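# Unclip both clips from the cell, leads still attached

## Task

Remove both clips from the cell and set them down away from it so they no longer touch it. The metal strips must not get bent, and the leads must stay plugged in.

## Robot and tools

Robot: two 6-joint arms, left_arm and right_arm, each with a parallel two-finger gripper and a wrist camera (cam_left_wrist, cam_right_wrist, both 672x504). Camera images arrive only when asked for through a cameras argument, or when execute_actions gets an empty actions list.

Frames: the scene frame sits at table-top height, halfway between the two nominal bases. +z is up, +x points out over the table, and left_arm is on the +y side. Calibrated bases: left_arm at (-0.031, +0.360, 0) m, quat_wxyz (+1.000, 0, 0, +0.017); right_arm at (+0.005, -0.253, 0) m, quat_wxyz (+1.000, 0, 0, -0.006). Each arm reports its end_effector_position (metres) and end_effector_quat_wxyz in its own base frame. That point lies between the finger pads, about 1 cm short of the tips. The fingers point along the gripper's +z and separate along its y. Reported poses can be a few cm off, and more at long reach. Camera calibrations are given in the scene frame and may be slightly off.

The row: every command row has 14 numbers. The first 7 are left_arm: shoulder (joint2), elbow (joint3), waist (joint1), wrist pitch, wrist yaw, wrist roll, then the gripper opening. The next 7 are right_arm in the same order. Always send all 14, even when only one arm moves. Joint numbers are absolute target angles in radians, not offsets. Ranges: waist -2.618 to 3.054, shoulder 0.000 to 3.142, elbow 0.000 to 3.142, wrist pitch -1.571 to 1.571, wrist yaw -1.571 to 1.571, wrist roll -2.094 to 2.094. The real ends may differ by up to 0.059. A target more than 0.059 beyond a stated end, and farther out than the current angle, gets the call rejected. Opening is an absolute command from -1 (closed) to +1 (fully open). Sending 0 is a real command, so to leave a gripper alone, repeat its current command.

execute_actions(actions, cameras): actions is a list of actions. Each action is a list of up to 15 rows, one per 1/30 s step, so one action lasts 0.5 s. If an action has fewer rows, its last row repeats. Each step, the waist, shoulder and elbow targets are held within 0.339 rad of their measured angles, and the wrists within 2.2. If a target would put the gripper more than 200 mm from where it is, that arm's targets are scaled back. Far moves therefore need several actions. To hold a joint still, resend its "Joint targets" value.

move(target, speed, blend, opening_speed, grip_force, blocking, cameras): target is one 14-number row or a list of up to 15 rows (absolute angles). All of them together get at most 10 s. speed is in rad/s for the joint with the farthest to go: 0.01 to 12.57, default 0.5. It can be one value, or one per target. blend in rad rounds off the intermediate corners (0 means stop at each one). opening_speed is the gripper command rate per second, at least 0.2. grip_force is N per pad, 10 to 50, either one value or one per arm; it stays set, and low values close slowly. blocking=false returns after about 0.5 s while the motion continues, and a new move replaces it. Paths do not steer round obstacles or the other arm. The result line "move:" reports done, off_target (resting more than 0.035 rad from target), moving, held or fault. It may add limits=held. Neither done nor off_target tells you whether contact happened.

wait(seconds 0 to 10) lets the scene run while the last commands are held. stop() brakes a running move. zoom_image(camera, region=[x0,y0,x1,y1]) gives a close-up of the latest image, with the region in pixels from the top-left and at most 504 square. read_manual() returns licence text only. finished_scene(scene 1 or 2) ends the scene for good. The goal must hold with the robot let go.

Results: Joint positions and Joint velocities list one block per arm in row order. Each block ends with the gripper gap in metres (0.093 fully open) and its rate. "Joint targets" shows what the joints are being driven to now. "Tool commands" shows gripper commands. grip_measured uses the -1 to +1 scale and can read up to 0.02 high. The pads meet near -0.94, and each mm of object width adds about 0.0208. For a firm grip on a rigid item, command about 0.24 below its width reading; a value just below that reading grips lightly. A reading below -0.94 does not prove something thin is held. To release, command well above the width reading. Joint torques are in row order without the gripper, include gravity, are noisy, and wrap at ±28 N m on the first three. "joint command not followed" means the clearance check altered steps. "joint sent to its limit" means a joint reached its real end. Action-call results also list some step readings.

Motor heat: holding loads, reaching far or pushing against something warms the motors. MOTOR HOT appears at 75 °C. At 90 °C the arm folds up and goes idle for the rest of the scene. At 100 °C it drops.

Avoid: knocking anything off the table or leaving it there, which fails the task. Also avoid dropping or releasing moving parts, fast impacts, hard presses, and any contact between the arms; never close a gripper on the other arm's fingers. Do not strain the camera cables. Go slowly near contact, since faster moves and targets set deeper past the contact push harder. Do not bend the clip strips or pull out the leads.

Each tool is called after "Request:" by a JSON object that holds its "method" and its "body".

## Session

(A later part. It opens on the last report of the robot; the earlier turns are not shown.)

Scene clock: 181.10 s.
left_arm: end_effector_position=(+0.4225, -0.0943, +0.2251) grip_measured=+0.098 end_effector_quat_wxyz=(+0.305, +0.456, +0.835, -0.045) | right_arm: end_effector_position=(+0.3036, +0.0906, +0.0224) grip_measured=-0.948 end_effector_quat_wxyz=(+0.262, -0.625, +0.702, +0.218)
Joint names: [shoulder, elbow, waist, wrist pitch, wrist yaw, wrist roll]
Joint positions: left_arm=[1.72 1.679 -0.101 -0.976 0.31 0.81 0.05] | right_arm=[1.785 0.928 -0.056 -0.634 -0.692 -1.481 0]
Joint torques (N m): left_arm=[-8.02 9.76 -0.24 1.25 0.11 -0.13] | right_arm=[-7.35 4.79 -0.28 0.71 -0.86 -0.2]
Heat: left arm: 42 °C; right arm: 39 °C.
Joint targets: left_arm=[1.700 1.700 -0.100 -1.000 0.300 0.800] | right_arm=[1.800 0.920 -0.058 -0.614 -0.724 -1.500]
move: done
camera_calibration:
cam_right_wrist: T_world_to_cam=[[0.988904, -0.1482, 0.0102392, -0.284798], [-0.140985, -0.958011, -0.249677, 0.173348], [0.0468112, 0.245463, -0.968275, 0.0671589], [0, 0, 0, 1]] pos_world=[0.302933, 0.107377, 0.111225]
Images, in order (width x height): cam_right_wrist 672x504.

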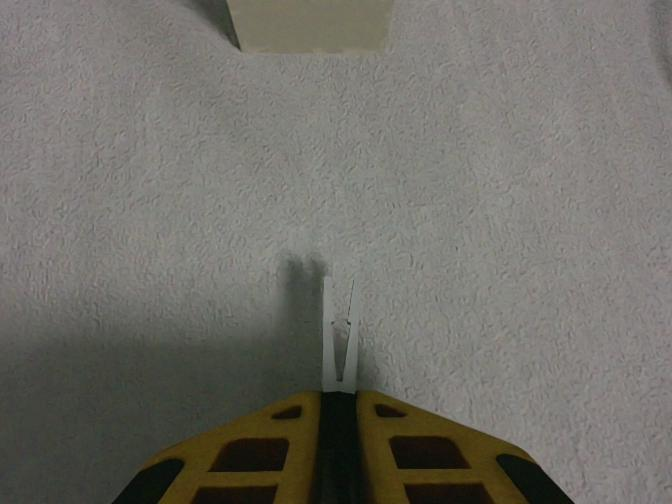

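Request:
{"method": "move", "body": {"target": [1.7,1.7,-0.1,-1.0,0.3,0.8,0.1,1.828,0.92,-0.05,-0.615,-0.725,-1.50,-0.95], "speed": 0.06, "cameras": ["cam_right_wrist"]}}

Request:
{"method": "move", "body": {"target": [1.7,1.7,-0.1,-1.0,0.3,0.8,0.1,1.838,0.92,-0.05,-0.615,-0.725,-1.50,-0.95], "speed": 0.04, "cameras": ["cam_right_wrist"]}}

Scene clock: 184.23 s.
left_arm: end_effector_position=(+0.4225, -0.0943, +0.2251) grip_measured=+0.098 end_effector_quat_wxyz=(+0.305, +0.456, +0.835, -0.045) | right_arm: end_effector_position=(+0.3020, +0.0913, +0.0174) grip_measured=-0.943 end_effector_quat_wxyz=(+0.258, -0.622, +0.704, +0.225)
Joint names: [shoulder, elbow, waist, wrist pitch, wrist yaw, wrist roll]
Joint positions: left_arm=[1.72 1.679 -0.101 -0.976 0.31 0.81 0.05] | right_arm=[1.805 0.928 -0.056 -0.632 -0.696 -1.481 0]
Joint torques (N m): left_arm=[-8.02 9.74 -0.24 1.25 0.11 -0.13] | right_arm=[-6.65 4.64 0.57 0.64 -0.83 -0.21]
Heat: left arm: 42 °C; right arm: 39 °C.
Joint targets: left_arm=[1.700 1.700 -0.100 -1.000 0.300 0.800] | right_arm=[1.828 0.920 -0.050 -0.615 -0.726 -1.499]
move: done
camera_calibration:
cam_right_wrist: T_world_to_cam=[[0.988956, -0.147964, -0.00847248, -0.282805], [-0.14529, -0.956621, -0.252521, 0.173798], [0.0292591, 0.250963, -0.967554, 0.0670107], [0, 0, 0, 1]] pos_world=[0.302972, 0.107597, 0.106328]
Images, in order (width x height): cam_right_wrist 672x504.

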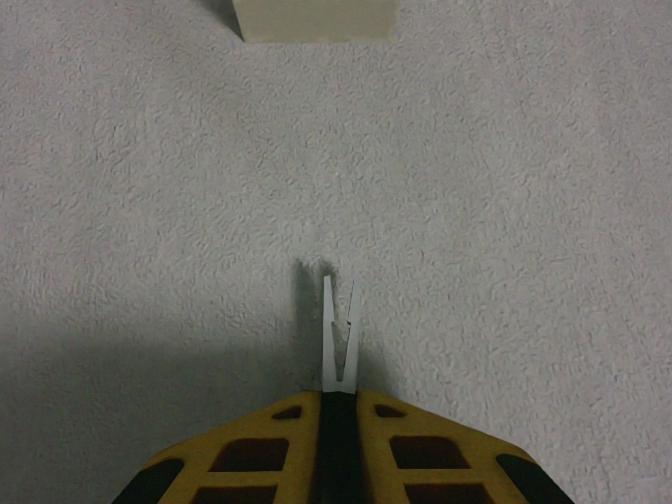

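Scene clock: 184.93 s.
left_arm: end_effector_position=(+0.4225, -0.0943, +0.2251) grip_measured=+0.098 end_effector_quat_wxyz=(+0.305, +0.456, +0.835, -0.045) | right_arm: end_effector_position=(+0.3019, +0.0923, +0.0170) grip_measured=-0.945 end_effector_quat_wxyz=(+0.259, -0.622, +0.703, +0.229)
Joint names: [shoulder, elbow, waist, wrist pitch, wrist yaw, wrist roll]
Joint positions: left_arm=[1.72 1.679 -0.101 -0.976 0.31 0.81 0.05] | right_arm=[1.81 0.928 -0.056 -0.631 -0.704 -1.482 0]
Joint torques (N m): left_arm=[-8.02 9.74 -0.25 1.25 0.11 -0.13] | right_arm=[-6.2 4.59 0.57 0.62 -0.73 -0.2]
Heat: left arm: 42 °C; right arm: 39 °C.
Joint targets: left_arm=[1.700 1.700 -0.100 -1.000 0.300 0.800] | right_arm=[1.838 0.920 -0.050 -0.615 -0.725 -1.500]
move: done
camera_calibration:
cam_right_wrist: T_world_to_cam=[[0.989194, -0.146175, -0.0112774, -0.28272], [-0.14407, -0.95492, -0.25956, 0.174227], [0.0271722, 0.25838, -0.965661, 0.0662738], [0, 0, 0, 1]] pos_world=[0.302966, 0.107922, 0.106032]
Images, in order (width x height): cam_right_wrist 672x504.

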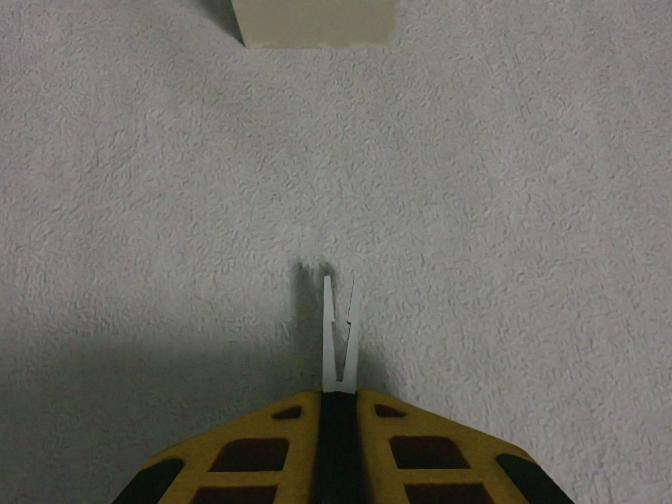

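Request:
{"method": "move", "body": {"target": [1.7,1.7,-0.1,-1.0,0.3,0.8,0.1,1.82,0.92,-0.053,-0.62,-0.715,-1.49,-0.4], "speed": 0.05, "opening_speed": 0.4, "cameras": ["cam_right_wrist"]}}

Scene clock: 187.37 s.
left_arm: end_effector_position=(+0.4225, -0.0943, +0.2251) grip_measured=+0.098 end_effector_quat_wxyz=(+0.305, +0.456, +0.835, -0.045) | right_arm: end_effector_position=(+0.3013, +0.0946, +0.0173) grip_measured=-0.402 end_effector_quat_wxyz=(+0.260, -0.623, +0.701, +0.231)
Joint names: [shoulder, elbow, waist, wrist pitch, wrist yaw, wrist roll]
Joint positions: left_arm=[1.72 1.679 -0.101 -0.976 0.31 0.81 0.05] | right_arm=[1.81 0.928 -0.05 -0.631 -0.707 -1.482 0.026]
Joint torques (N m): left_arm=[-8.02 9.74 -0.24 1.25 0.11 -0.13] | right_arm=[-7.76 4.71 0.23 0.54 -0.58 -0.07]
Heat: left arm: 42 °C; right arm: 38 °C.
Joint targets: left_arm=[1.700 1.700 -0.100 -1.000 0.300 0.800] | right_arm=[1.820 0.920 -0.047 -0.620 -0.715 -1.490]
move: done
camera_calibration:
cam_right_wrist: T_world_to_cam=[[0.990088, -0.139975, -0.0115377, -0.282666], [-0.138074, -0.954999, -0.262512, 0.174538], [0.0257267, 0.261503, -0.96486, 0.0660993], [0, 0, 0, 1]] pos_world=[0.302263, 0.109832, 0.106334]
Images, in order (width x height): cam_right_wrist 672x504.

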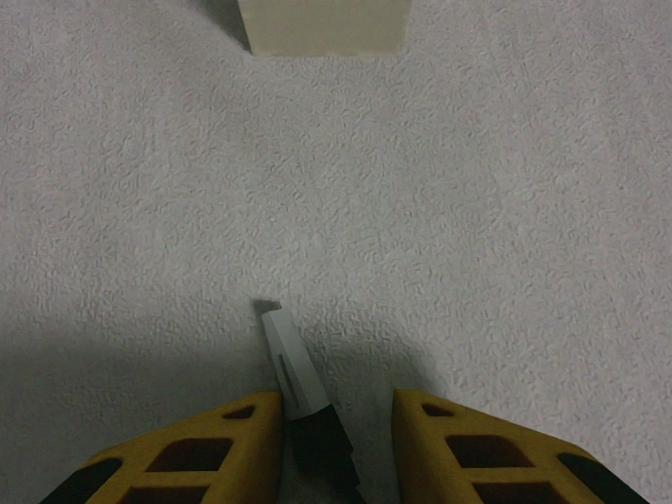

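Request:
{"method": "move", "body": {"target": [[1.7,1.7,-0.1,-1.0,0.3,0.8,0.1,1.82,0.92,-0.053,-0.62,-0.715,-1.49,0.0],[1.7,1.7,-0.1,-1.0,0.3,0.8,0.1,1.45,0.92,-0.053,-0.62,-0.715,-1.49,0.0]], "speed": 0.3, "cameras": ["all"]}}

Request:
{"method": "zoom_image", "body": {"camera": "cam_right_wrist", "region": [180, 0, 600, 504]}}

Scene clock: 191.27 s.
left_arm: end_effector_position=(+0.4225, -0.0943, +0.2251) grip_measured=+0.098 end_effector_quat_wxyz=(+0.305, +0.456, +0.835, -0.045) | right_arm: end_effector_position=(+0.3174, +0.0942, +0.1142) grip_measured=-0.002 end_effector_quat_wxyz=(-0.369, +0.658, -0.647, -0.116)
Joint names: [shoulder, elbow, waist, wrist pitch, wrist yaw, wrist roll]
Joint positions: left_arm=[1.72 1.679 -0.101 -0.976 0.31 0.81 0.05] | right_arm=[1.472 0.928 -0.048 -0.631 -0.707 -1.489 0.045]
Joint torques (N m): left_arm=[-8.02 9.74 -0.24 1.25 0.11 -0.13] | right_arm=[-8.68 6.11 -0.38 1.24 -0.54 -0.05]
Heat: left arm: 42 °C; right arm: 38 °C.
Joint targets: left_arm=[1.700 1.700 -0.100 -1.000 0.300 0.800] | right_arm=[1.451 0.920 -0.051 -0.620 -0.714 -1.496]
move: done
camera_calibration:
cam_left_wrist: T_world_to_cam=[[-0.791986, -0.573843, -0.208478, 0.328461], [-0.545273, 0.818419, -0.181292, 0.390185], [0.274656, -0.0299035, -0.961078, 0.180801], [0, 0, 0, 1]] pos_world=[0.423236, -0.125443, 0.312978]
cam_right_wrist: T_world_to_cam=[[0.937359, -0.13121, 0.32271, -0.31982], [-0.0394241, -0.960361, -0.275957, 0.172648], [0.346126, 0.245949, -0.905376, 0.0523025], [0, 0, 0, 1]] pos_world=[0.288489, 0.110977, 0.198206]

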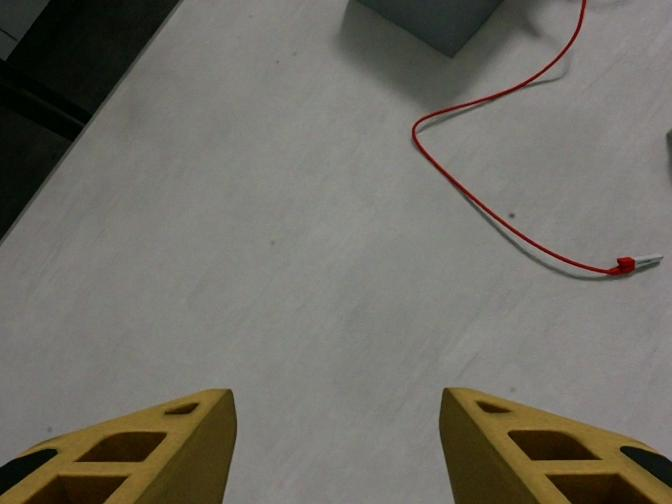

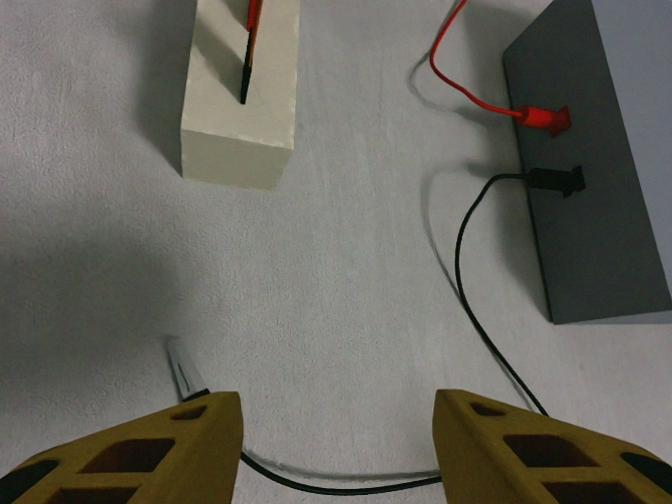

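Scaled by 1.000.

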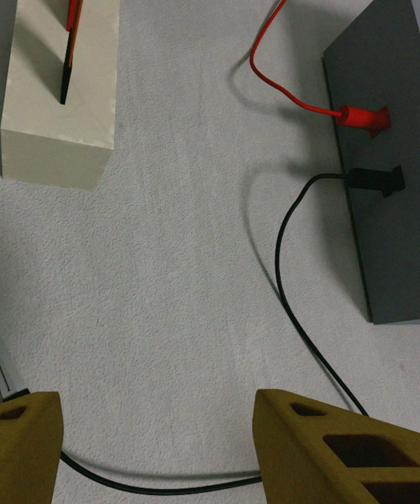

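Request:
{"method": "finished_scene", "body": {"scene": 1}}

The scene is finished: the task was done.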